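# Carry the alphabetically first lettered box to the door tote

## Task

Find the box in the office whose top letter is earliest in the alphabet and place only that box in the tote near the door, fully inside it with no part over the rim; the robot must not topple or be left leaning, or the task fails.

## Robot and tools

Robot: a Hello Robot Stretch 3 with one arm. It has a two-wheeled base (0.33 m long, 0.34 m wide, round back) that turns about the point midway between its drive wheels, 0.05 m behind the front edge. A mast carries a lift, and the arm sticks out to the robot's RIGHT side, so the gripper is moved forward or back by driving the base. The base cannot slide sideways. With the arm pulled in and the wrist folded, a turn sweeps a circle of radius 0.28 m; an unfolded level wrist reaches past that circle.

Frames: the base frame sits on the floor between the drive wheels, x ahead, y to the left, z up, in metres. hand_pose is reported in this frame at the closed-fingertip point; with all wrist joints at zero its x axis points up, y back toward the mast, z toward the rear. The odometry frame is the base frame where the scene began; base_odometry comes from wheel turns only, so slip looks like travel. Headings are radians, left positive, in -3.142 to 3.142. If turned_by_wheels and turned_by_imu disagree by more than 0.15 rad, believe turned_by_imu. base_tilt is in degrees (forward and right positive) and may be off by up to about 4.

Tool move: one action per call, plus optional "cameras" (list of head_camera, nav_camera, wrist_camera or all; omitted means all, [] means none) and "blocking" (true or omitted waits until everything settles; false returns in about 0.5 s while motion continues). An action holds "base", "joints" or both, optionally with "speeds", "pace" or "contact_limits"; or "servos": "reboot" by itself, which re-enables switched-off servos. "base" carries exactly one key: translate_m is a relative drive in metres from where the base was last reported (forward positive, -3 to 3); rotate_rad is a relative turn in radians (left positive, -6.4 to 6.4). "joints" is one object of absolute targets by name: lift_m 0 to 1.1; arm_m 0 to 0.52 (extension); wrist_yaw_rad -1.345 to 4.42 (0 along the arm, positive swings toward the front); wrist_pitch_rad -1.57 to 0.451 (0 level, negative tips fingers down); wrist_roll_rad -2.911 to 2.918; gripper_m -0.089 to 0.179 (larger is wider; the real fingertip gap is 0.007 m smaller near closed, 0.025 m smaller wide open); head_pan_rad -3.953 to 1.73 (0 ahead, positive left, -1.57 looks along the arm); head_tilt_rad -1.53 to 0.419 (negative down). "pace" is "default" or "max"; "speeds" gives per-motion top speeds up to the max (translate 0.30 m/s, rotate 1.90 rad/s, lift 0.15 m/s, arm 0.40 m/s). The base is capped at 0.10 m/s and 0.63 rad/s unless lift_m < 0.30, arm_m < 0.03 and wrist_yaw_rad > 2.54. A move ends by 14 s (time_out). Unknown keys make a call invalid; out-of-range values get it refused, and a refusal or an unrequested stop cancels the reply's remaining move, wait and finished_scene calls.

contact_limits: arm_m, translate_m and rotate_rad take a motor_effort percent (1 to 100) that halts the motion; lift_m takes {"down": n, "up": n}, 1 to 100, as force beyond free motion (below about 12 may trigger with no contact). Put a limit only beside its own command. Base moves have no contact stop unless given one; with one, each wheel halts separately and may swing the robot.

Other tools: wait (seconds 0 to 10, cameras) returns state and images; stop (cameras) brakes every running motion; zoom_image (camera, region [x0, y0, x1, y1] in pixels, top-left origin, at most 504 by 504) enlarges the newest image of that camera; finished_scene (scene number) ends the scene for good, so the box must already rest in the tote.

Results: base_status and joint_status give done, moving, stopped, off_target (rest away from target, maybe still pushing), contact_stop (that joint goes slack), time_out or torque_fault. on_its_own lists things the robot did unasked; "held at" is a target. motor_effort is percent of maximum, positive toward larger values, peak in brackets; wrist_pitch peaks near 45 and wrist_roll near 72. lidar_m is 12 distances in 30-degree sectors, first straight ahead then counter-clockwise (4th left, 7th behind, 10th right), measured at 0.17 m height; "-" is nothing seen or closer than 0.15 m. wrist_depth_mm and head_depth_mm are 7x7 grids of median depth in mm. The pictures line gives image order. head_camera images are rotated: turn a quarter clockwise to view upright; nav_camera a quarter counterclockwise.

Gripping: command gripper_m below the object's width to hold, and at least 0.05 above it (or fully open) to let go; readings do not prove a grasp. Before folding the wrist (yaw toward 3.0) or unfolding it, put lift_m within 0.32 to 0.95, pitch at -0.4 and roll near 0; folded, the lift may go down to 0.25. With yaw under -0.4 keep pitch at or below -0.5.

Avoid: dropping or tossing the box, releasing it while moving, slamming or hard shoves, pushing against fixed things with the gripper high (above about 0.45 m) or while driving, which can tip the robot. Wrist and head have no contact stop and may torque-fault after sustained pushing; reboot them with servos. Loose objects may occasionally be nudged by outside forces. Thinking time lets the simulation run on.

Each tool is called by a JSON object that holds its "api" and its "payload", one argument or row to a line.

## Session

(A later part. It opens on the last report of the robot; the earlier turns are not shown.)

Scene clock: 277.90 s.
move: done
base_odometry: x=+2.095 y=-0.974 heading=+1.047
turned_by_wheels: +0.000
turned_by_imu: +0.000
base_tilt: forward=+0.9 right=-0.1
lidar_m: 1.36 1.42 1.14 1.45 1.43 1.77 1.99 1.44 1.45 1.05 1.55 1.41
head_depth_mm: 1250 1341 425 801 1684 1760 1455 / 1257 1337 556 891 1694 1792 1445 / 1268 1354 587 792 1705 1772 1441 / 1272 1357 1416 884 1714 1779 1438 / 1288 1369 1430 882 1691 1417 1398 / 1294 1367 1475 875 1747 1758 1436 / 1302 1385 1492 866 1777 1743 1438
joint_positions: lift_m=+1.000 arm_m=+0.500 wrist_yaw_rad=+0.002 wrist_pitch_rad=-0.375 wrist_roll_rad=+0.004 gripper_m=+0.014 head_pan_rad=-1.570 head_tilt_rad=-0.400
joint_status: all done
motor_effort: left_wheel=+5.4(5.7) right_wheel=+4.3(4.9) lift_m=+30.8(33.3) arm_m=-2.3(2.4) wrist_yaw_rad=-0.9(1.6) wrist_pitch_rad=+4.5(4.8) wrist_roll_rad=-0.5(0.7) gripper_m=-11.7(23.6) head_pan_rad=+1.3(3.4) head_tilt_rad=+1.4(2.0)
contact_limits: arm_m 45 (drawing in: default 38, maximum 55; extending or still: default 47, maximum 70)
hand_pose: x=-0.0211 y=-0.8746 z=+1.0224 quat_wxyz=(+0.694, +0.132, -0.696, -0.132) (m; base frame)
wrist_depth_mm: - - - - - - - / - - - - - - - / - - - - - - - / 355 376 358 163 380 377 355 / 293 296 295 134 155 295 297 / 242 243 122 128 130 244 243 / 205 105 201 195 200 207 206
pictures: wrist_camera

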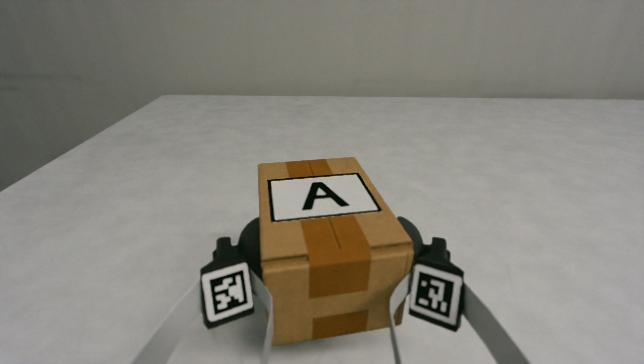

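{"api": "move", "payload": {
  "joints": {"arm_m": 0.0},
  "cameras": ["wrist_camera"]
}}

{"api": "move", "payload": {
  "joints": {"lift_m": 0.7, "wrist_pitch_rad": -0.3},
  "cameras": ["wrist_camera", "head_camera"]
}}

Scene clock: 297.87 s.
move: done
turned_by_wheels: +0.000
turned_by_imu: +0.001
joint_status: all done
joint sent to its limit — arm_m, lower limit.
motor_effort: left_wheel=+5.4(5.7) right_wheel=+4.7(5.1) lift_m=+29.2(31.3) arm_m=-19.9(22.6) wrist_yaw_rad=-1.3(1.5) wrist_pitch_rad=+4.7(4.8) wrist_roll_rad=-0.5(0.8) gripper_m=-10.1(12.6) head_pan_rad=+1.8(3.3) head_tilt_rad=-0.3(1.6)
pictures: wrist_camera

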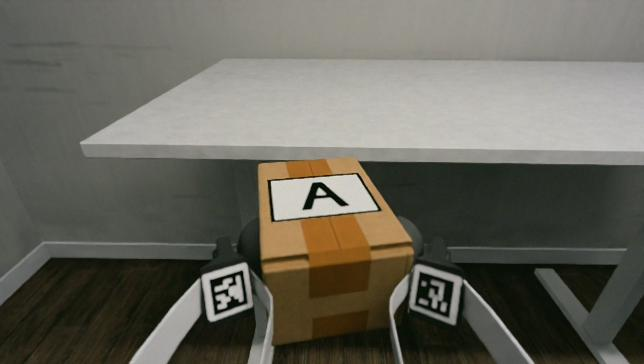

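Scene clock: 301.43 s.
move: done
base_odometry: x=+2.095 y=-0.974 heading=+1.047
turned_by_wheels: +0.000
turned_by_imu: +0.001
base_tilt: forward=+1.0 right=-0.1
lidar_m: 1.36 1.42 1.14 1.45 1.43 1.78 1.99 1.44 1.45 1.05 1.55 1.41
head_depth_mm: 1247 1335 1404 895 1678 1743 1448 / 1259 1342 1422 901 1679 1771 1459 / 1264 1350 1406 894 1693 1778 1439 / 1272 1363 1420 886 1721 1759 1438 / 1281 1375 1433 880 1681 1427 1394 / 1291 1379 1468 882 1749 1753 1432 / 1306 1400 1496 873 1769 1751 1433
joint_positions: lift_m=+0.700 arm_m=+0.002 wrist_yaw_rad=+0.002 wrist_pitch_rad=-0.332 wrist_roll_rad=+0.004 gripper_m=+0.014 head_pan_rad=-1.570 head_tilt_rad=-0.400
joint_status: all done
motor_effort: left_wheel=+5.4(5.7) right_wheel=+4.4(5.2) lift_m=+21.3(26.5) arm_m=-10.5(19.4) wrist_yaw_rad=-0.6(1.6) wrist_pitch_rad=+5.5(9.0) wrist_roll_rad=-0.5(0.7) gripper_m=-11.8(12.8) head_pan_rad=+2.0(3.0) head_tilt_rad=-0.7(1.4)
hand_pose: x=-0.0211 y=-0.3812 z=+0.7325 quat_wxyz=(+0.696, +0.117, -0.698, -0.117) (m; base frame)
wrist_depth_mm: - - - - - - - / - - - - - - - / - - - - - - - / - - - 163 - - - / - - - 134 155 - - / - - 122 128 131 - - / 933 876 898 891 896 914 919
pictures: head_camera (sideways), wrist_camera

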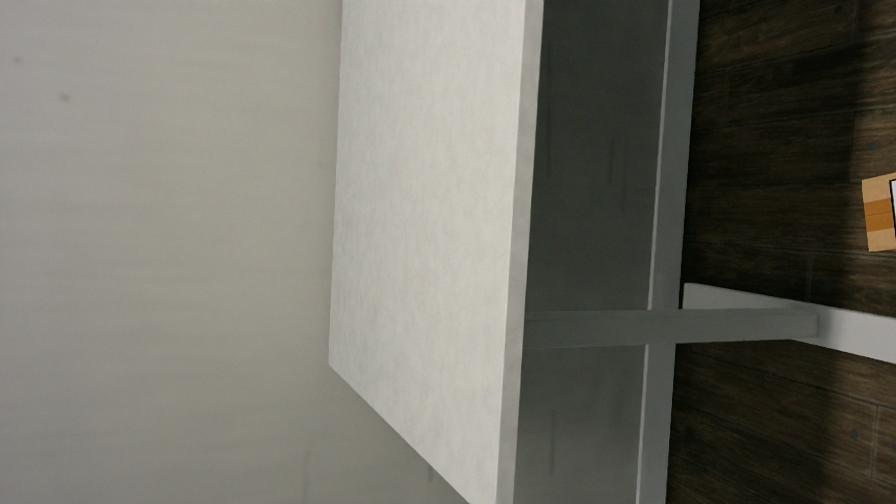

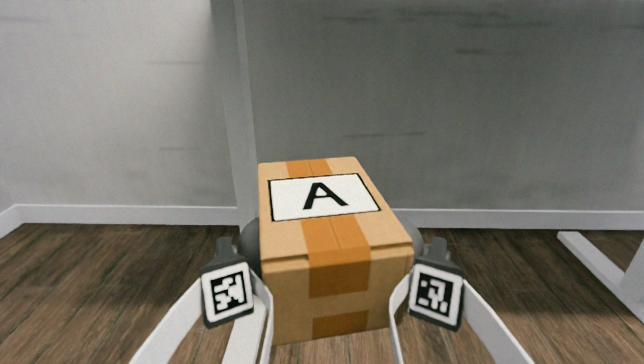

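{"api": "move", "payload": {
  "joints": {"wrist_yaw_rad": 2.6, "head_pan_rad": 0.0, "head_tilt_rad": -0.4},
  "cameras": ["wrist_camera", "head_camera"]
}}

{"api": "move", "payload": {
  "joints": {"lift_m": 0.29, "head_tilt_rad": -0.6},
  "cameras": ["wrist_camera", "head_camera", "nav_camera"]
}}

Scene clock: 306.57 s.
move: done
turned_by_wheels: +0.000
turned_by_imu: +0.001
joint_status: all done
motor_effort: left_wheel=+5.2(5.7) right_wheel=+4.4(5.3) lift_m=+21.5(21.8) arm_m=+2.6(3.3) wrist_yaw_rad=+3.7(7.6) wrist_pitch_rad=+5.7(5.9) wrist_roll_rad=-0.5(0.7) gripper_m=-11.7(12.5) head_pan_rad=-3.4(4.3) head_tilt_rad=-0.2(3.2)
pictures: head_camera (sideways), wrist_camera

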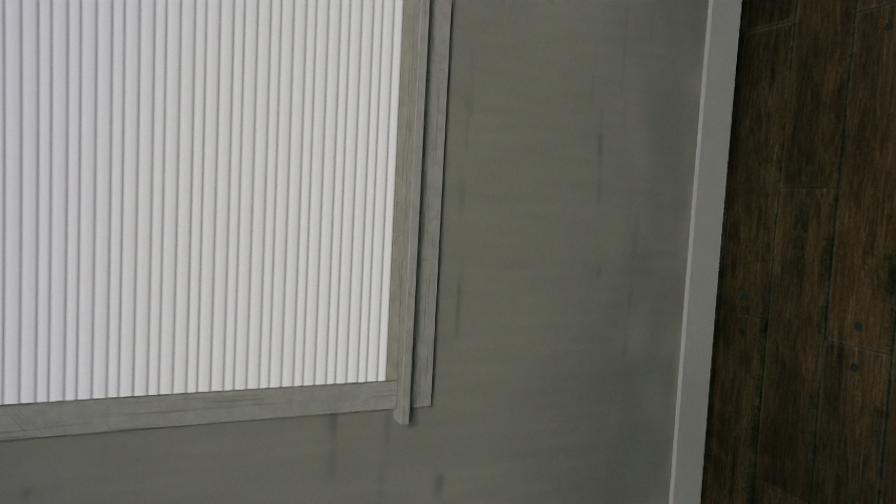

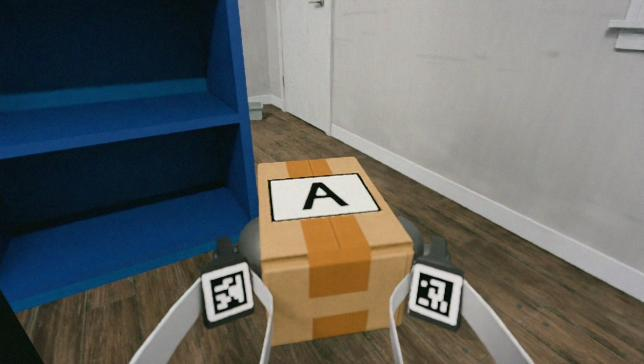

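Scene clock: 311.13 s.
move: done
base_odometry: x=+2.095 y=-0.974 heading=+1.047
turned_by_wheels: +0.000
turned_by_imu: +0.001
base_tilt: forward=+1.2 right=-0.2
lidar_m: 1.36 1.41 1.14 1.45 1.43 1.78 1.99 1.44 1.45 1.06 1.55 1.41
head_depth_mm: 1129 1245 1383 1557 1730 1481 1267 / 1139 1258 1396 1589 1730 1483 1269 / 1146 1265 1402 1577 1739 1468 1256 / 1157 1273 1412 1617 1731 1468 1262 / 1168 1278 1436 1630 1748 1469 1263 / 1170 1285 1448 1641 1780 1479 1267 / 1181 1301 1454 1652 1769 1471 1251
joint_positions: lift_m=+0.290 arm_m=+0.002 wrist_yaw_rad=+2.597 wrist_pitch_rad=-0.331 wrist_roll_rad=+0.004 gripper_m=+0.014 head_pan_rad=+0.000 head_tilt_rad=-0.600
joint_status: all done
motor_effort: left_wheel=+5.2(5.7) right_wheel=+4.5(5.2) lift_m=+21.4(23.5) arm_m=+14.0(14.0) wrist_yaw_rad=+3.7(4.0) wrist_pitch_rad=+5.4(5.9) wrist_roll_rad=-0.6(0.8) gripper_m=-11.7(12.9) head_pan_rad=-3.9(4.4) head_tilt_rad=-3.4(4.3)
hand_pose: x=+0.1003 y=+0.0538 z=+0.3226 quat_wxyz=(+0.300, +0.704, -0.076, +0.639) (m; base frame)
wrist_depth_mm: - - - - - - - / - - - - - - - / - - - - - - - / 866 936 935 163 928 933 940 / 720 727 698 134 154 713 716 / 583 578 122 129 131 583 576 / 484 459 467 455 478 488 484
pictures: head_camera (sideways), nav_camera (sideways), wrist_camera

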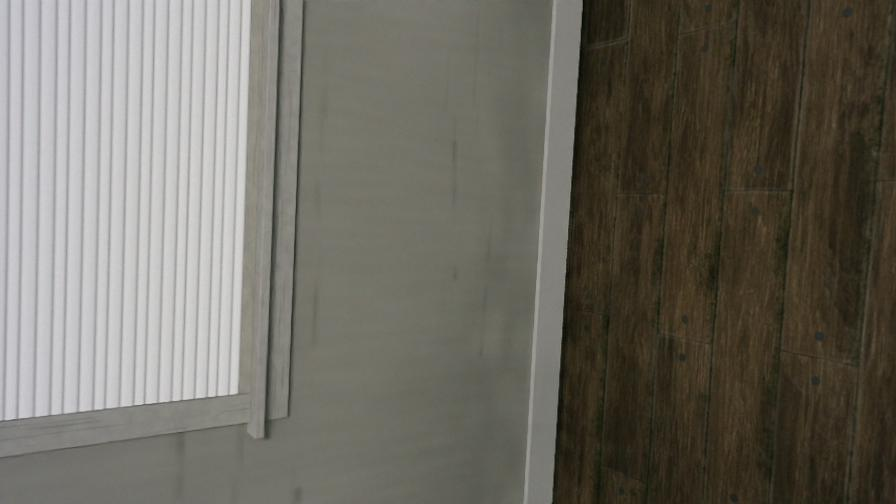

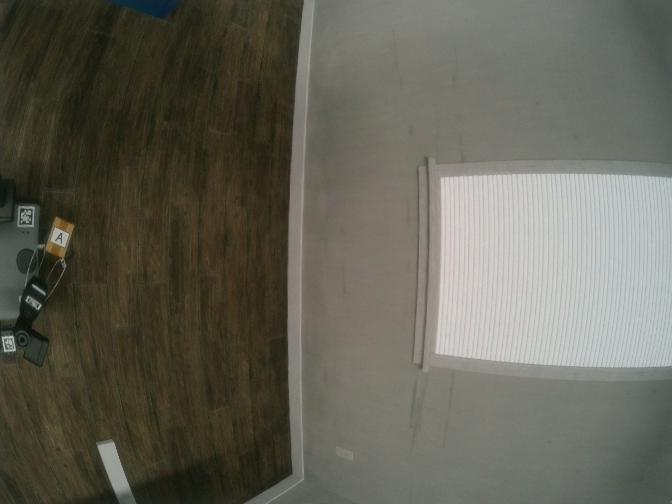

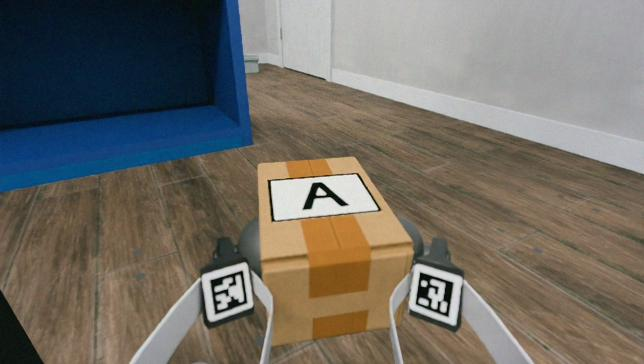

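{"api": "move", "payload": {
  "base": {"translate_m": 0.76},
  "pace": "max",
  "cameras": ["wrist_camera"]
}}

{"api": "move", "payload": {
  "base": {"rotate_rad": 1.571},
  "cameras": ["wrist_camera", "nav_camera"]
}}

Scene clock: 317.30 s.
move: done
turned_by_wheels: +0.000
turned_by_imu: +0.000
base_status: done
motor_effort: left_wheel=-0.2(13.5) right_wheel=+8.7(18.3) lift_m=+28.6(28.8) arm_m=+20.5(20.9) wrist_yaw_rad=+2.9(3.5) wrist_pitch_rad=+5.4(6.0) wrist_roll_rad=-0.3(0.8) gripper_m=-11.8(12.8) head_pan_rad=-2.8(4.3) head_tilt_rad=-1.3(3.8)
pictures: wrist_camera

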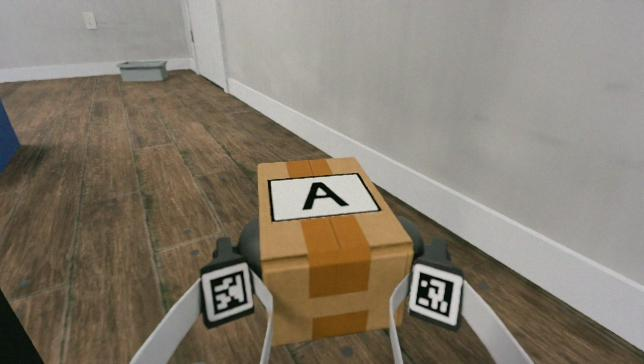

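Scene clock: 320.63 s.
move: done
base_odometry: x=+2.475 y=-0.316 heading=+2.617
turned_by_wheels: +1.570
turned_by_imu: +1.565
base_tilt: forward=+0.8 right=-0.3
lidar_m: 1.41 1.13 1.63 2.73 2.15 1.17 1.50 0.87 0.63 0.61 0.63 0.86
head_depth_mm: 2406 2319 2292 2126 1790 1483 1268 / 2798 3063 2897 2241 1775 1472 1257 / 2871 3124 2906 2263 1761 1475 1258 / 2775 3038 3034 2254 1778 1478 1262 / 2816 3209 3054 2239 1778 1479 1267 / 1334 1337 1375 1407 1579 1473 1261 / 955 1045 1557 1412 1670 1465 1255
base_status: done
joint_positions: lift_m=+0.290 arm_m=+0.002 wrist_yaw_rad=+2.597 wrist_pitch_rad=-0.331 wrist_roll_rad=+0.004 gripper_m=+0.014 head_pan_rad=+0.000 head_tilt_rad=-0.601
motor_effort: left_wheel=-10.1(14.6) right_wheel=+11.0(15.8) lift_m=+30.5(31.6) arm_m=+5.8(20.6) wrist_yaw_rad=+2.4(3.4) wrist_pitch_rad=+5.6(5.9) wrist_roll_rad=-0.7(0.7) gripper_m=-11.1(12.6) head_pan_rad=-2.1(4.2) head_tilt_rad=-0.3(2.2)
hand_pose: x=+0.1001 y=+0.0538 z=+0.3226 quat_wxyz=(+0.300, +0.704, -0.075, +0.639) (m; base frame)
wrist_depth_mm: - - - - - - - / - - - - - - - / - - - - - - - / 946 929 931 163 904 948 927 / 725 710 687 133 155 711 707 / 569 576 122 128 130 577 576 / 480 456 471 463 472 490 486
pictures: nav_camera (sideways), wrist_camera

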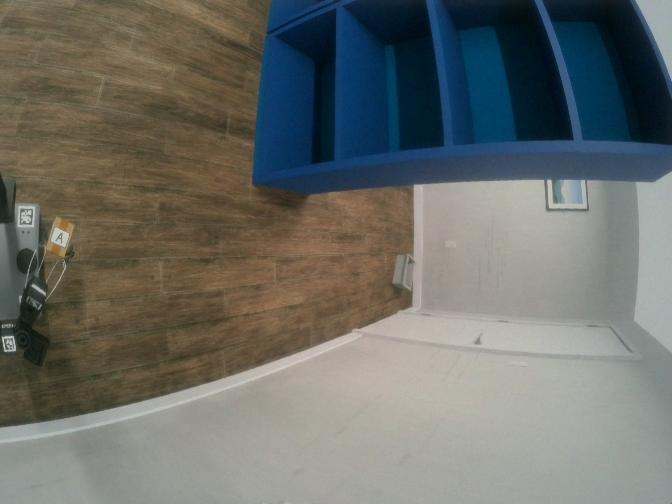

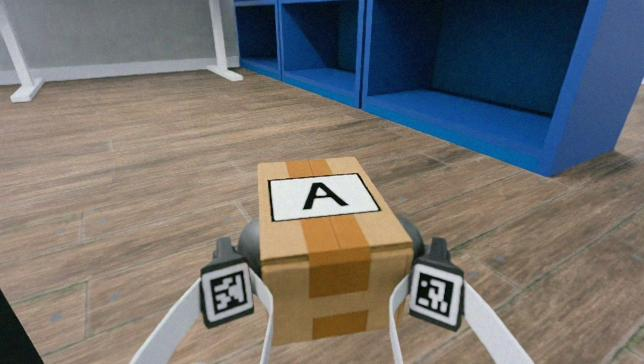

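{"api": "move", "payload": {
  "base": {"rotate_rad": -0.1},
  "cameras": []
}}

{"api": "move", "payload": {
  "base": {"translate_m": 1.6},
  "pace": "max",
  "cameras": ["nav_camera"]
}}

{"api": "move", "payload": {
  "base": {"rotate_rad": 0.334},
  "joints": {"head_pan_rad": -0.4, "head_tilt_rad": -0.5},
  "cameras": ["head_camera", "nav_camera", "wrist_camera"]
}}

Scene clock: 331.40 s.
move: done
turned_by_wheels: -0.099
turned_by_imu: -0.099
base_status: done
motor_effort: left_wheel=+10.7(13.0) right_wheel=-10.2(11.6) lift_m=+29.4(30.0) arm_m=-19.7(20.3) wrist_yaw_rad=+2.8(3.2) wrist_pitch_rad=+5.5(5.8) wrist_roll_rad=-0.3(0.8) gripper_m=-10.9(13.1) head_pan_rad=-2.3(3.8) head_tilt_rad=+1.5(2.3)
pictures: none

Scene clock: 338.13 s.
move: done
turned_by_wheels: +0.000
turned_by_imu: -0.001
base_status: done
motor_effort: left_wheel=+10.8(17.6) right_wheel=-4.2(12.3) lift_m=+27.6(29.8) arm_m=-14.7(19.9) wrist_yaw_rad=+2.6(3.4) wrist_pitch_rad=+5.6(5.9) wrist_roll_rad=-0.3(0.8) gripper_m=-11.0(13.0) head_pan_rad=-1.9(4.1) head_tilt_rad=+1.4(3.6)
pictures: nav_camera (sideways)

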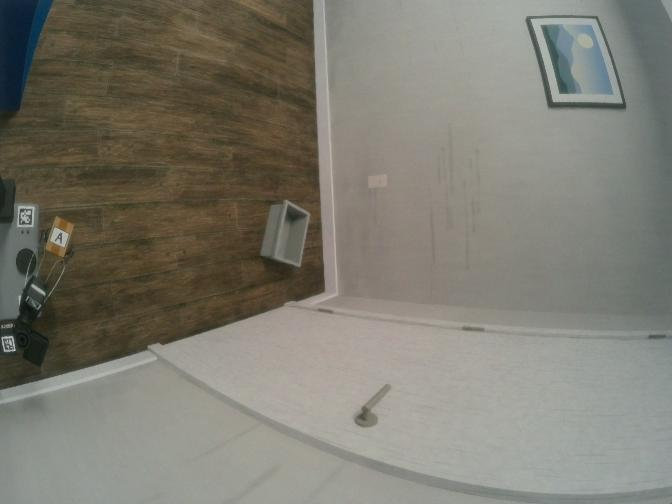

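Scene clock: 339.73 s.
move: done
base_odometry: x=+1.176 y=+0.618 heading=+2.852
turned_by_wheels: +0.333
turned_by_imu: +0.333
base_tilt: forward=+0.8 right=-0.1
lidar_m: 1.68 1.91 2.72 0.53 0.59 2.72 0.95 0.52 0.44 0.44 0.50 0.79
head_depth_mm: 919 937 956 965 995 1021 1034 / 1164 1204 1254 1287 1308 1365 1312 / 1463 1584 1708 1847 1861 1589 1343 / 1450 1568 1696 1889 2019 1570 1331 / 1420 1552 1687 1867 1962 1550 1337 / 1404 1524 1657 1837 1961 1586 1328 / 1397 1503 1640 1809 1922 1586 1333
base_status: done
joint_positions: lift_m=+0.290 arm_m=+0.002 wrist_yaw_rad=+2.597 wrist_pitch_rad=-0.331 wrist_roll_rad=+0.004 gripper_m=+0.014 head_pan_rad=-0.409 head_tilt_rad=-0.499
joint_status: all done
motor_effort: left_wheel=-9.7(15.0) right_wheel=+11.3(15.0) lift_m=+27.4(27.7) arm_m=-14.5(14.8) wrist_yaw_rad=+3.0(3.3) wrist_pitch_rad=+5.5(5.9) wrist_roll_rad=-0.6(0.7) gripper_m=-11.9(12.8) head_pan_rad=+1.3(4.7) head_tilt_rad=+2.7(4.1)
hand_pose: x=+0.1001 y=+0.0539 z=+0.3226 quat_wxyz=(+0.300, +0.704, -0.075, +0.639) (m; base frame)
wrist_depth_mm: 427 451 - - - - - / 452 478 - - - - - / 480 508 - - - - - / 500 - 926 163 941 926 914 / - - 683 134 154 726 713 / 562 579 122 128 131 583 585 / 490 458 469 469 472 489 491
pictures: head_camera (sideways), nav_camera (sideways), wrist_camera

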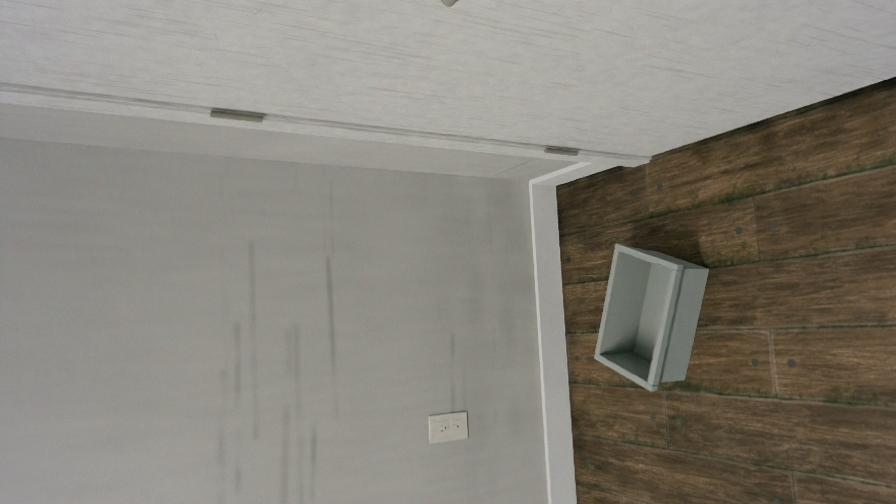

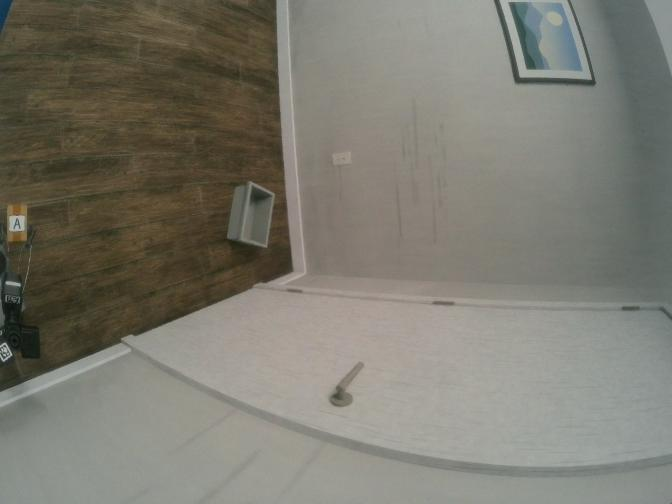

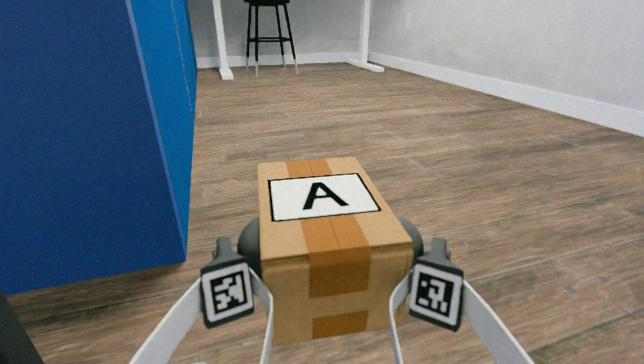

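{"api": "move", "payload": {
  "base": {"rotate_rad": 0.177},
  "cameras": []
}}

{"api": "move", "payload": {
  "base": {"translate_m": 1.3},
  "pace": "max",
  "cameras": []
}}

{"api": "move", "payload": {
  "base": {"rotate_rad": -0.411},
  "joints": {"head_pan_rad": -1.57, "head_tilt_rad": -0.8},
  "cameras": ["head_camera", "nav_camera", "wrist_camera"]
}}

Scene clock: 369.13 s.
move: done
turned_by_wheels: +0.176
turned_by_imu: +0.177
base_status: done
motor_effort: left_wheel=-10.1(13.6) right_wheel=+10.7(14.8) lift_m=+26.1(26.5) arm_m=-14.8(15.3) wrist_yaw_rad=+2.5(3.4) wrist_pitch_rad=+5.6(5.9) wrist_roll_rad=-0.5(0.8) gripper_m=-11.6(12.1) head_pan_rad=+3.3(4.2) head_tilt_rad=+0.7(2.1)
pictures: none

Scene clock: 374.83 s.
move: done
turned_by_wheels: +0.000
turned_by_imu: -0.001
base_status: done
motor_effort: left_wheel=-2.1(14.7) right_wheel=+8.5(16.5) lift_m=+24.6(26.3) arm_m=-17.8(18.0) wrist_yaw_rad=+3.0(3.3) wrist_pitch_rad=+5.5(6.0) wrist_roll_rad=-0.5(0.8) gripper_m=-11.1(12.9) head_pan_rad=+2.2(4.3) head_tilt_rad=-0.9(2.3)
pictures: none

Scene clock: 376.60 s.
move: done
base_odometry: x=-0.116 y=+0.765 heading=+2.618
turned_by_wheels: -0.410
turned_by_imu: -0.410
base_tilt: forward=+1.0 right=-0.3
lidar_m: 0.49 0.51 0.69 1.83 1.78 1.29 1.24 1.35 0.95 0.91 0.71 0.51
head_depth_mm: 793 903 1050 1247 1455 1313 1161 / 798 907 1052 1248 1461 1307 1164 / 796 906 1052 1266 1463 1309 1169 / 806 917 1063 1270 1483 1282 1146 / 798 912 1068 1291 1491 1287 1142 / 827 943 1098 1303 1473 1311 1165 / 832 945 1098 1289 1446 1287 1164
base_status: done
joint_positions: lift_m=+0.290 arm_m=+0.002 wrist_yaw_rad=+2.597 wrist_pitch_rad=-0.331 wrist_roll_rad=+0.004 gripper_m=+0.014 head_pan_rad=-1.588 head_tilt_rad=-0.801
joint_status: all done
measured_speeds: translate_m=+0.000 rotate_rad=+0.000 lift_m=+0.000 arm_m=+0.000 wrist_yaw_rad=+0.000 wrist_pitch_rad=+0.000 wrist_roll_rad=+0.000 head_pan_rad=+0.024 head_tilt_rad=+0.000
motor_effort: left_wheel=+10.5(15.3) right_wheel=-11.0(13.5) lift_m=+23.8(24.6) arm_m=-19.8(19.9) wrist_yaw_rad=+3.0(3.3) wrist_pitch_rad=+5.6(5.9) wrist_roll_rad=-0.6(0.8) gripper_m=-11.1(13.2) head_pan_rad=+2.1(5.4) head_tilt_rad=-3.0(6.5)
hand_pose: x=+0.1001 y=+0.0539 z=+0.3226 quat_wxyz=(+0.300, +0.704, -0.075, +0.639) (m; base frame)
wrist_depth_mm: - - - - - - 355 / - - - - - - 360 / - - - - - - 367 / 921 910 900 163 - - 371 / 713 723 677 134 148 - 381 / 574 577 122 128 131 - 391 / 488 464 476 458 471 460 396
pictures: head_camera (sideways), nav_camera (sideways), wrist_camera

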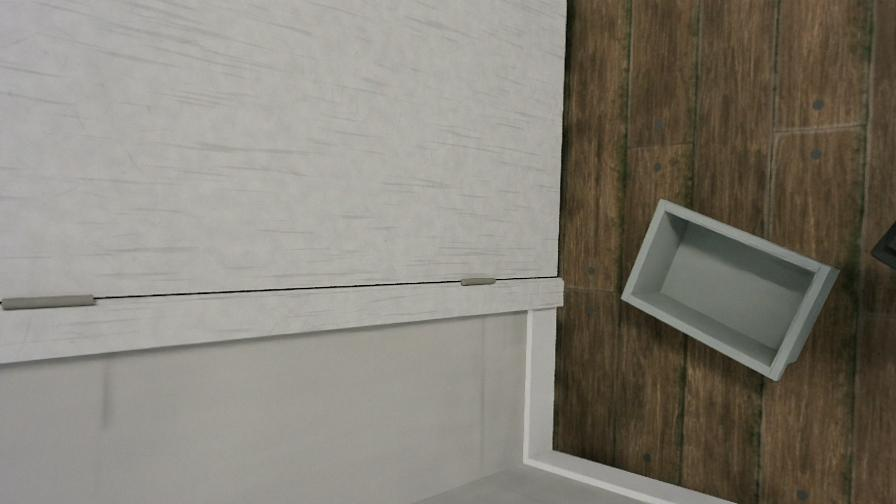

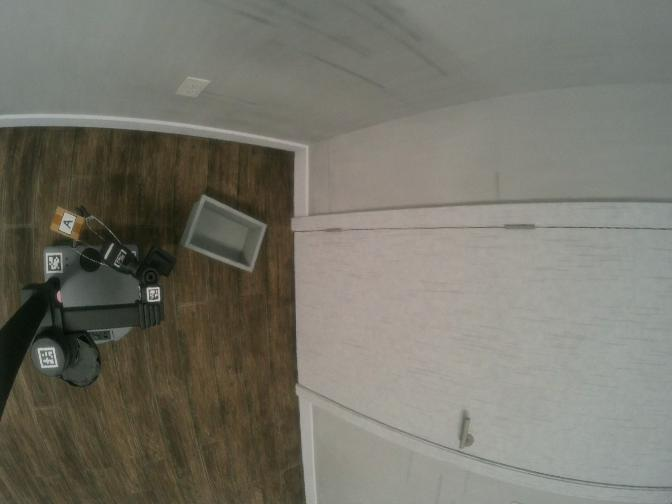

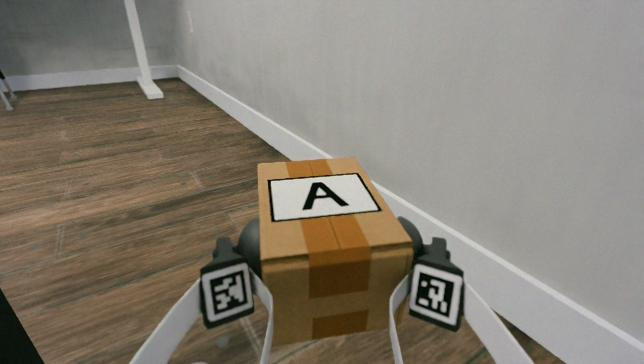

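{"api": "move", "payload": {
  "base": {"translate_m": 0.11},
  "joints": {"lift_m": 0.6},
  "cameras": []
}}

{"api": "move", "payload": {
  "joints": {"wrist_yaw_rad": 0.0},
  "cameras": ["wrist_camera"]
}}

{"api": "move", "payload": {
  "joints": {"wrist_pitch_rad": -1.57, "arm_m": 0.2},
  "cameras": ["head_camera", "nav_camera", "wrist_camera"]
}}

Scene clock: 388.63 s.
move: done
turned_by_wheels: +0.000
turned_by_imu: +0.001
base_status: done
joint_status: all done
motor_effort: left_wheel=+7.1(13.7) right_wheel=+2.4(6.8) lift_m=+30.5(34.2) arm_m=-20.2(20.7) wrist_yaw_rad=+2.7(3.3) wrist_pitch_rad=+5.4(6.1) wrist_roll_rad=-0.8(0.8) gripper_m=-11.4(12.7) head_pan_rad=+2.5(4.4) head_tilt_rad=-1.4(3.9)
pictures: none

Scene clock: 390.90 s.
move: done
turned_by_wheels: +0.000
turned_by_imu: +0.000
joint_status: all done
motor_effort: left_wheel=+6.9(7.3) right_wheel=+2.6(3.2) lift_m=+30.6(30.9) arm_m=-20.0(20.4) wrist_yaw_rad=-2.3(7.4) wrist_pitch_rad=+5.2(5.8) wrist_roll_rad=-0.3(0.7) gripper_m=-11.2(12.8) head_pan_rad=+3.3(4.0) head_tilt_rad=-0.4(2.6)
pictures: wrist_camera

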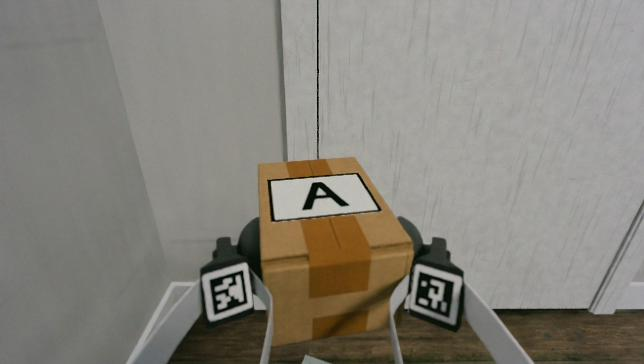

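Scene clock: 393.60 s.
move: done
base_odometry: x=-0.211 y=+0.820 heading=+2.618
turned_by_wheels: +0.000
turned_by_imu: +0.000
base_tilt: forward=+0.9 right=-0.4
lidar_m: 0.38 0.40 0.54 1.43 1.93 1.40 1.35 1.34 0.95 0.90 0.55 0.40
head_depth_mm: 792 894 1039 1239 1445 1274 427 / 795 899 1049 1241 549 504 1104 / 794 909 1047 1259 558 596 1144 / 805 916 1069 1278 1465 1182 1142 / 821 937 1097 1308 1459 1314 1162 / 827 950 1108 1317 1436 1315 1163 / 832 940 1054 1084 1116 1143 1126
joint_positions: lift_m=+0.600 arm_m=+0.200 wrist_yaw_rad=+0.003 wrist_pitch_rad=-1.564 wrist_roll_rad=+0.004 gripper_m=+0.014 head_pan_rad=-1.570 head_tilt_rad=-0.801
joint_status: all done
motor_effort: left_wheel=+7.1(7.2) right_wheel=+2.7(3.4) lift_m=+30.5(30.9) arm_m=+21.3(23.4) wrist_yaw_rad=-2.1(2.8) wrist_pitch_rad=-1.3(6.5) wrist_roll_rad=-0.7(0.8) gripper_m=-11.5(12.9) head_pan_rad=+2.7(4.1) head_tilt_rad=+0.8(2.1)
hand_pose: x=-0.0217 y=-0.3227 z=+0.4823 quat_wxyz=(+0.502, +0.498, -0.501, -0.499) (m; base frame)
wrist_depth_mm: 519 593 592 - 597 594 590 / 525 618 618 - 606 607 589 / - 626 631 629 624 615 615 / - 643 633 172 627 623 624 / - 639 643 134 154 643 628 / - 589 122 128 130 654 643 / - 105 674 140 - 667 658
pictures: head_camera (sideways), nav_camera (sideways), wrist_camera

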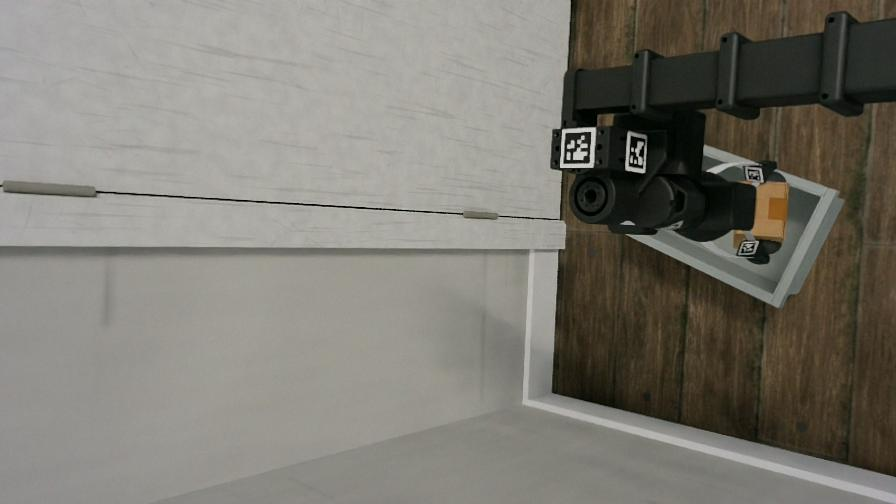

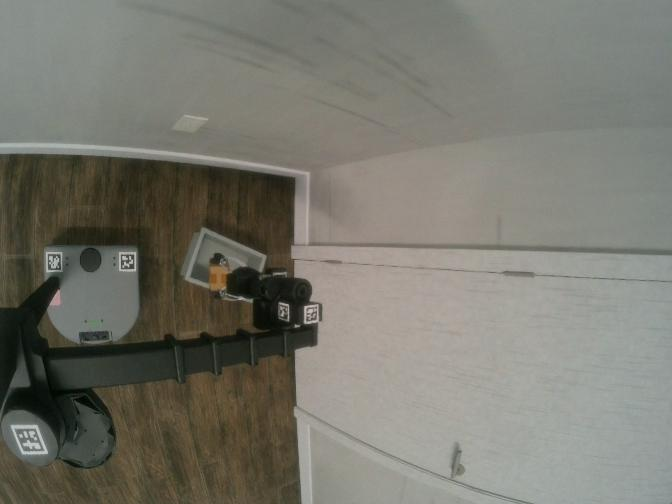

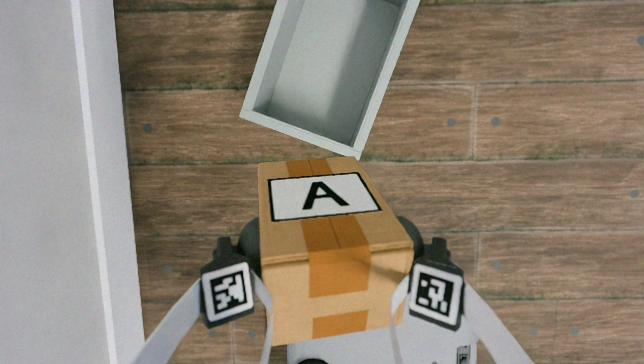

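{"api": "move", "payload": {
  "base": {"translate_m": -0.02},
  "joints": {"arm_m": 0.35},
  "cameras": ["head_camera", "wrist_camera"]
}}

Scene clock: 408.30 s.
move: done
base_odometry: x=-0.194 y=+0.810 heading=+2.618
turned_by_wheels: +0.000
turned_by_imu: +0.001
base_tilt: forward=+0.9 right=-0.1
lidar_m: 0.40 0.42 0.57 1.50 1.91 1.38 1.33 1.34 0.95 0.90 0.58 0.42
head_depth_mm: 789 892 1040 1237 1436 1260 431 / 794 902 1047 1153 571 498 1110 / 799 908 1051 661 732 1262 1162 / 804 917 1065 1260 1458 1282 1144 / 824 937 1089 1312 1461 1312 1166 / 824 947 1097 1323 1479 1314 1161 / 833 952 1054 1144 1163 1180 1127
base_status: done
joint_positions: lift_m=+0.600 arm_m=+0.350 wrist_yaw_rad=+0.003 wrist_pitch_rad=-1.565 wrist_roll_rad=+0.004 gripper_m=+0.014 head_pan_rad=-1.570 head_tilt_rad=-0.800
joint_status: all done
motor_effort: left_wheel=-5.8(8.6) right_wheel=-6.3(9.8) lift_m=+30.4(31.0) arm_m=+21.2(23.5) wrist_yaw_rad=-2.1(3.1) wrist_pitch_rad=-1.2(1.7) wrist_roll_rad=-0.4(0.7) gripper_m=-11.9(12.7) head_pan_rad=+3.6(3.8) head_tilt_rad=-0.1(2.1)
hand_pose: x=-0.0217 y=-0.4724 z=+0.4823 quat_wxyz=(+0.501, +0.498, -0.501, -0.499) (m; base frame)
wrist_depth_mm: 515 609 594 595 587 589 590 / 536 608 618 517 596 606 590 / 540 627 619 - 613 619 608 / 557 632 639 172 636 627 621 / 557 643 633 134 155 632 640 / - 653 122 128 131 641 645 / - 105 676 142 - 674 657
pictures: head_camera (sideways), wrist_camera

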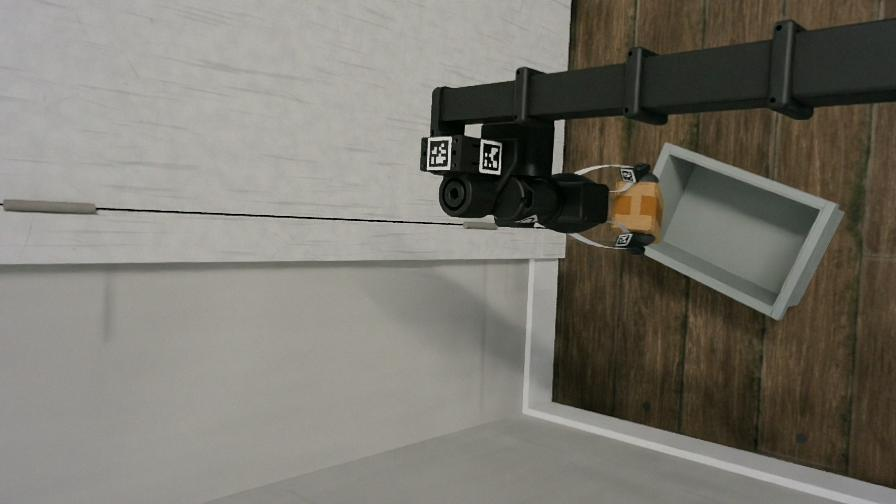

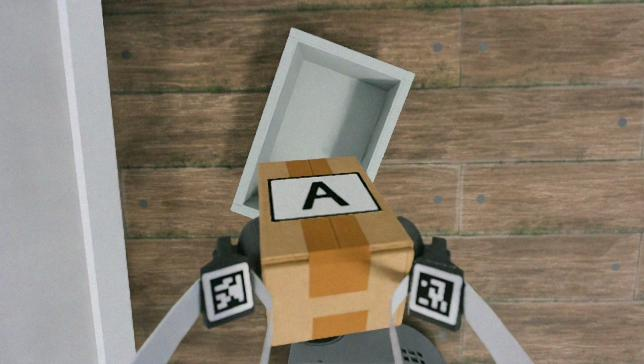

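{"api": "move", "payload": {
  "joints": {"arm_m": 0.365, "lift_m": 0.3},
  "cameras": ["head_camera", "wrist_camera"]
}}

Scene clock: 419.80 s.
move: done
base_odometry: x=-0.194 y=+0.810 heading=+2.618
turned_by_wheels: +0.000
turned_by_imu: +0.001
base_tilt: forward=+1.0 right=+0.0
lidar_m: 0.40 0.42 0.56 1.49 1.91 1.38 1.33 1.34 0.95 0.47 0.58 0.42
head_depth_mm: 791 899 1036 1238 1450 1317 1161 / 794 896 1042 1250 1437 1262 1122 / 796 905 1049 1262 1423 966 1146 / 805 917 1063 1271 1464 1241 1135 / 828 939 1091 1305 1470 1315 1169 / 830 944 1105 1315 1485 1316 1158 / 834 952 1062 1142 1166 1190 1132
joint_positions: lift_m=+0.300 arm_m=+0.365 wrist_yaw_rad=+0.003 wrist_pitch_rad=-1.565 wrist_roll_rad=+0.004 gripper_m=+0.014 head_pan_rad=-1.570 head_tilt_rad=-0.800
joint_status: all done
motor_effort: left_wheel=-5.7(6.0) right_wheel=-6.1(6.7) lift_m=+21.6(27.6) arm_m=+16.8(22.6) wrist_yaw_rad=-2.1(2.6) wrist_pitch_rad=-1.1(1.5) wrist_roll_rad=-0.5(0.8) gripper_m=-11.1(12.4) head_pan_rad=+2.2(3.5) head_tilt_rad=+0.8(2.2)
hand_pose: x=-0.0217 y=-0.4873 z=+0.1823 quat_wxyz=(+0.501, +0.498, -0.501, -0.499) (m; base frame)
wrist_depth_mm: 323 324 235 - - 219 317 / 331 329 241 - - 324 323 / 339 335 268 - 264 331 330 / 346 343 274 172 234 338 333 / 351 285 289 133 155 348 342 / 361 249 122 128 130 354 348 / 368 105 239 141 360 356 357
pictures: head_camera (sideways), wrist_camera

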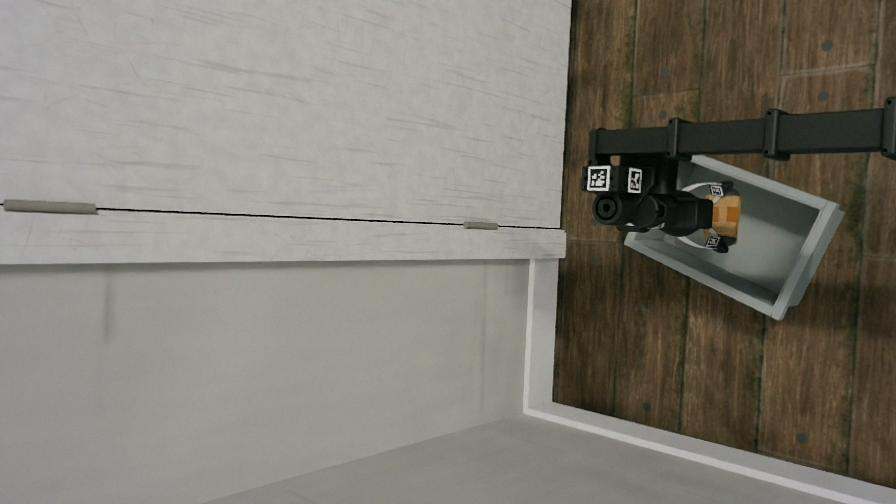

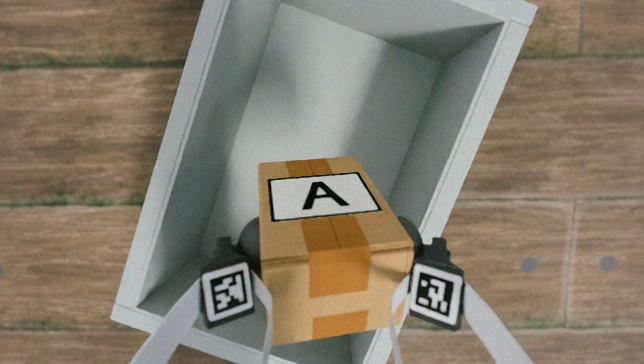

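{"api": "move", "payload": {
  "base": {"translate_m": 0.02},
  "speeds": {"translate_m": 0.05},
  "cameras": ["wrist_camera"]
}}

{"api": "move", "payload": {
  "joints": {"lift_m": 0.14},
  "speeds": {"lift_m": 0.04},
  "contact_limits": {"lift_m": {"down": 13}},
  "cameras": ["head_camera", "wrist_camera"]
}}

Scene clock: 427.07 s.
move: done
turned_by_wheels: +0.000
turned_by_imu: +0.001
base_status: done
motor_effort: left_wheel=+6.8(9.4) right_wheel=+4.5(9.0) lift_m=+21.4(21.8) arm_m=+11.6(13.2) wrist_yaw_rad=-2.2(2.6) wrist_pitch_rad=-0.9(1.5) wrist_roll_rad=-0.6(0.7) gripper_m=-11.1(12.4) head_pan_rad=+1.5(3.1) head_tilt_rad=+1.0(1.3)
pictures: wrist_camera

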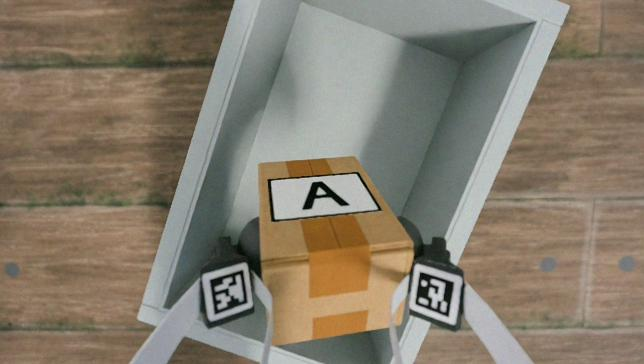

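Scene clock: 430.83 s.
move: contact_stop
base_odometry: x=-0.211 y=+0.820 heading=+2.618
turned_by_wheels: +0.000
turned_by_imu: +0.001
base_tilt: forward=+1.1 right=-0.2
lidar_m: 0.38 0.40 0.54 1.42 1.94 1.41 1.35 1.34 0.95 0.90 0.55 0.40
head_depth_mm: 790 896 1044 1240 1437 1313 1161 / 793 901 1044 1239 1445 1317 1141 / 793 907 1053 1257 1462 968 1128 / 805 918 1064 1282 1468 1238 1143 / 823 937 1091 1307 1474 1312 1167 / 827 944 1100 1306 1450 1311 1170 / 833 938 1054 1080 1109 1137 1118
joint_positions: lift_m=+0.182 arm_m=+0.365 wrist_yaw_rad=+0.002 wrist_pitch_rad=-1.578 wrist_roll_rad=+0.004 gripper_m=+0.014 head_pan_rad=-1.570 head_tilt_rad=-0.800
joint_status: lift_m contact_stop (moved -0.118 of -0.160)
measured_speeds: translate_m=+0.000 rotate_rad=+0.000 lift_m=+0.002 arm_m=+0.000 wrist_yaw_rad=+0.000 wrist_pitch_rad=+0.000 wrist_roll_rad=+0.000 head_pan_rad=+0.000 head_tilt_rad=+0.000
on_its_own: lift_m is slack since a contact_stop (your +0.140 is given up)
motor_effort: left_wheel=+6.1(7.1) right_wheel=+1.1(4.8) lift_m=+24.4(24.4) arm_m=+6.2(11.7) wrist_yaw_rad=-1.2(2.7) wrist_pitch_rad=+1.1(3.9) wrist_roll_rad=-0.5(0.8) gripper_m=-11.9(13.1) head_pan_rad=+2.3(3.2) head_tilt_rad=+0.0(2.1)
contact_limits: lift_m down 13 (down: maximum 72; up: maximum 65)
hand_pose: x=-0.0217 y=-0.4841 z=+0.0649 quat_wxyz=(+0.498, +0.501, -0.498, -0.503) (m; base frame)
wrist_depth_mm: 211 110 170 - - - 155 / 102 120 173 - - 187 143 / 104 134 201 - - 178 131 / - 148 203 168 - 173 121 / - 163 151 132 143 163 110 / - 160 122 128 128 145 115 / 138 107 - 139 180 127 232
pictures: head_camera (sideways), wrist_camera

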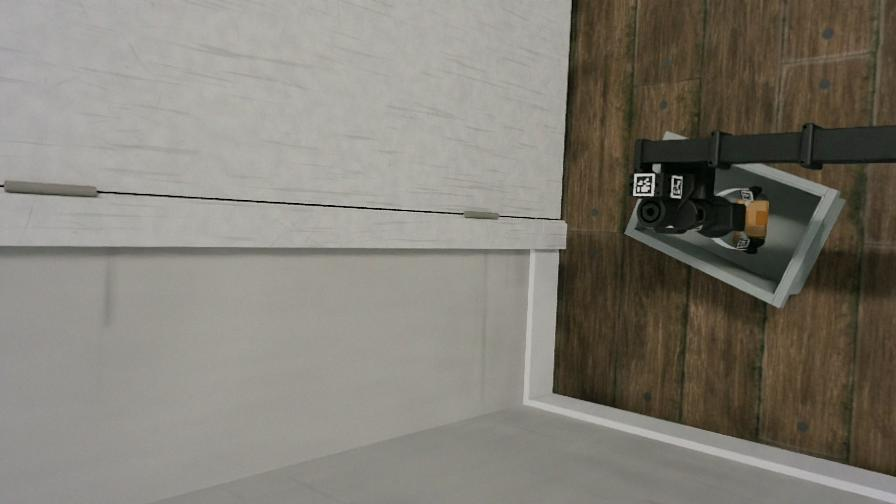

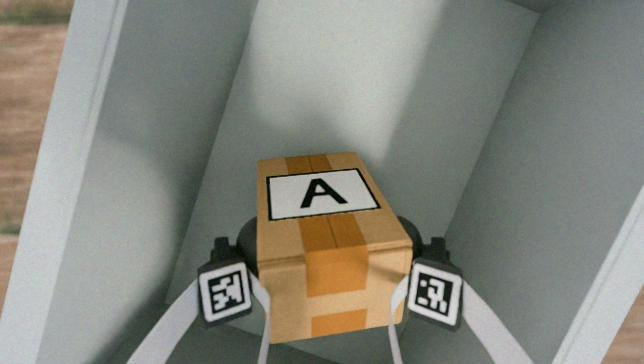

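{"api": "move", "payload": {
  "joints": {"lift_m": 0.2},
  "cameras": []
}}

{"api": "move", "payload": {
  "joints": {"arm_m": 0.392},
  "cameras": ["wrist_camera"]
}}

{"api": "move", "payload": {
  "joints": {"lift_m": 0.14},
  "speeds": {"lift_m": 0.03},
  "contact_limits": {"lift_m": {"down": 13}},
  "cameras": ["head_camera", "wrist_camera"]
}}

Scene clock: 438.67 s.
move: done
turned_by_wheels: +0.000
turned_by_imu: +0.001
joint_status: all done
motor_effort: left_wheel=+6.1(6.4) right_wheel=+0.9(1.4) lift_m=+30.5(32.6) arm_m=+0.8(2.4) wrist_yaw_rad=-1.2(1.3) wrist_pitch_rad=-0.3(0.9) wrist_roll_rad=-0.3(0.6) gripper_m=-12.5(13.4) head_pan_rad=+1.7(2.6) head_tilt_rad=+0.1(1.3)
pictures: none

Scene clock: 439.83 s.
move: done
turned_by_wheels: +0.000
turned_by_imu: +0.000
joint_status: all done
motor_effort: left_wheel=+5.9(6.3) right_wheel=+0.7(1.6) lift_m=+30.7(30.9) arm_m=+21.2(24.0) wrist_yaw_rad=-0.9(1.5) wrist_pitch_rad=-0.4(0.6) wrist_roll_rad=-0.3(0.7) gripper_m=-12.1(13.0) head_pan_rad=+2.2(3.0) head_tilt_rad=-0.1(1.2)
pictures: wrist_camera

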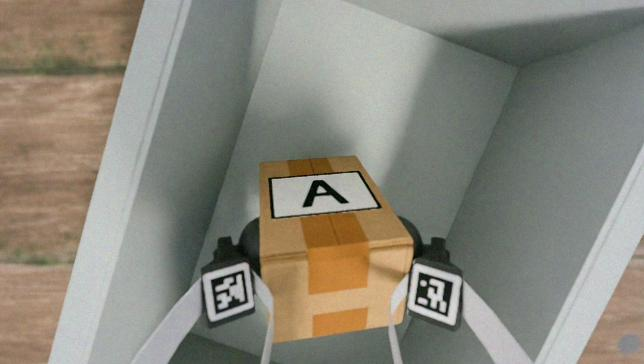

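Scene clock: 441.17 s.
move: contact_stop
base_odometry: x=-0.211 y=+0.820 heading=+2.618
turned_by_wheels: +0.000
turned_by_imu: +0.000
base_tilt: forward=+1.0 right=-0.1
lidar_m: 0.38 0.39 0.54 1.43 1.94 1.40 1.35 1.34 0.95 0.90 0.55 0.40
head_depth_mm: 790 896 1033 1234 1444 1320 1165 / 794 901 1052 1249 1438 1314 1148 / 792 905 1055 1250 1457 993 1119 / 809 917 1066 1279 1462 1231 1148 / 822 936 1091 1314 1474 1310 1156 / 828 949 1105 1310 1440 1311 1166 / 836 942 1054 1086 1107 1142 1129
joint_positions: lift_m=+0.182 arm_m=+0.392 wrist_yaw_rad=+0.002 wrist_pitch_rad=-1.577 wrist_roll_rad=+0.004 gripper_m=+0.014 head_pan_rad=-1.570 head_tilt_rad=-0.800
joint_status: lift_m contact_stop (moved -0.018 of -0.060)
measured_speeds: translate_m=+0.000 rotate_rad=+0.000 lift_m=+0.002 arm_m=+0.000 wrist_yaw_rad=+0.000 wrist_pitch_rad=+0.000 wrist_roll_rad=+0.000 head_pan_rad=+0.000 head_tilt_rad=+0.000
on_its_own: lift_m is slack since a contact_stop (your +0.140 is given up)
motor_effort: left_wheel=+5.9(6.2) right_wheel=+0.8(1.5) lift_m=+23.7(27.1) arm_m=+17.3(21.4) wrist_yaw_rad=-1.2(1.5) wrist_pitch_rad=+0.6(3.6) wrist_roll_rad=-0.6(0.7) gripper_m=-12.8(13.0) head_pan_rad=+1.6(2.8) head_tilt_rad=-0.1(1.5)
contact_limits: lift_m down 13 (down: maximum 72; up: maximum 65)
hand_pose: x=-0.0217 y=-0.5113 z=+0.0650 quat_wxyz=(+0.498, +0.501, -0.499, -0.502) (m; base frame)
wrist_depth_mm: 213 100 158 - - - 149 / 218 103 155 - - 197 151 / 221 112 177 - - 191 143 / - 117 186 168 - 187 138 / 109 137 155 131 136 181 127 / 112 148 123 129 130 157 119 / 115 107 - 140 198 133 111
pictures: head_camera (sideways), wrist_camera

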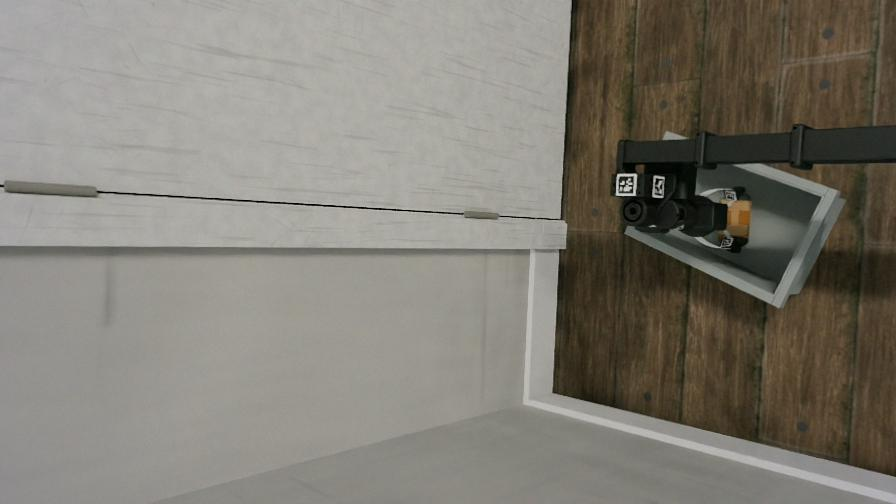

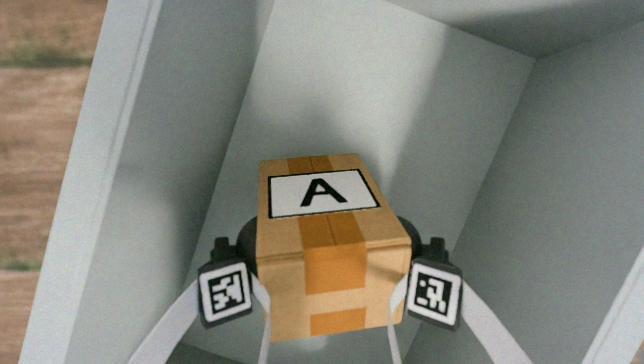

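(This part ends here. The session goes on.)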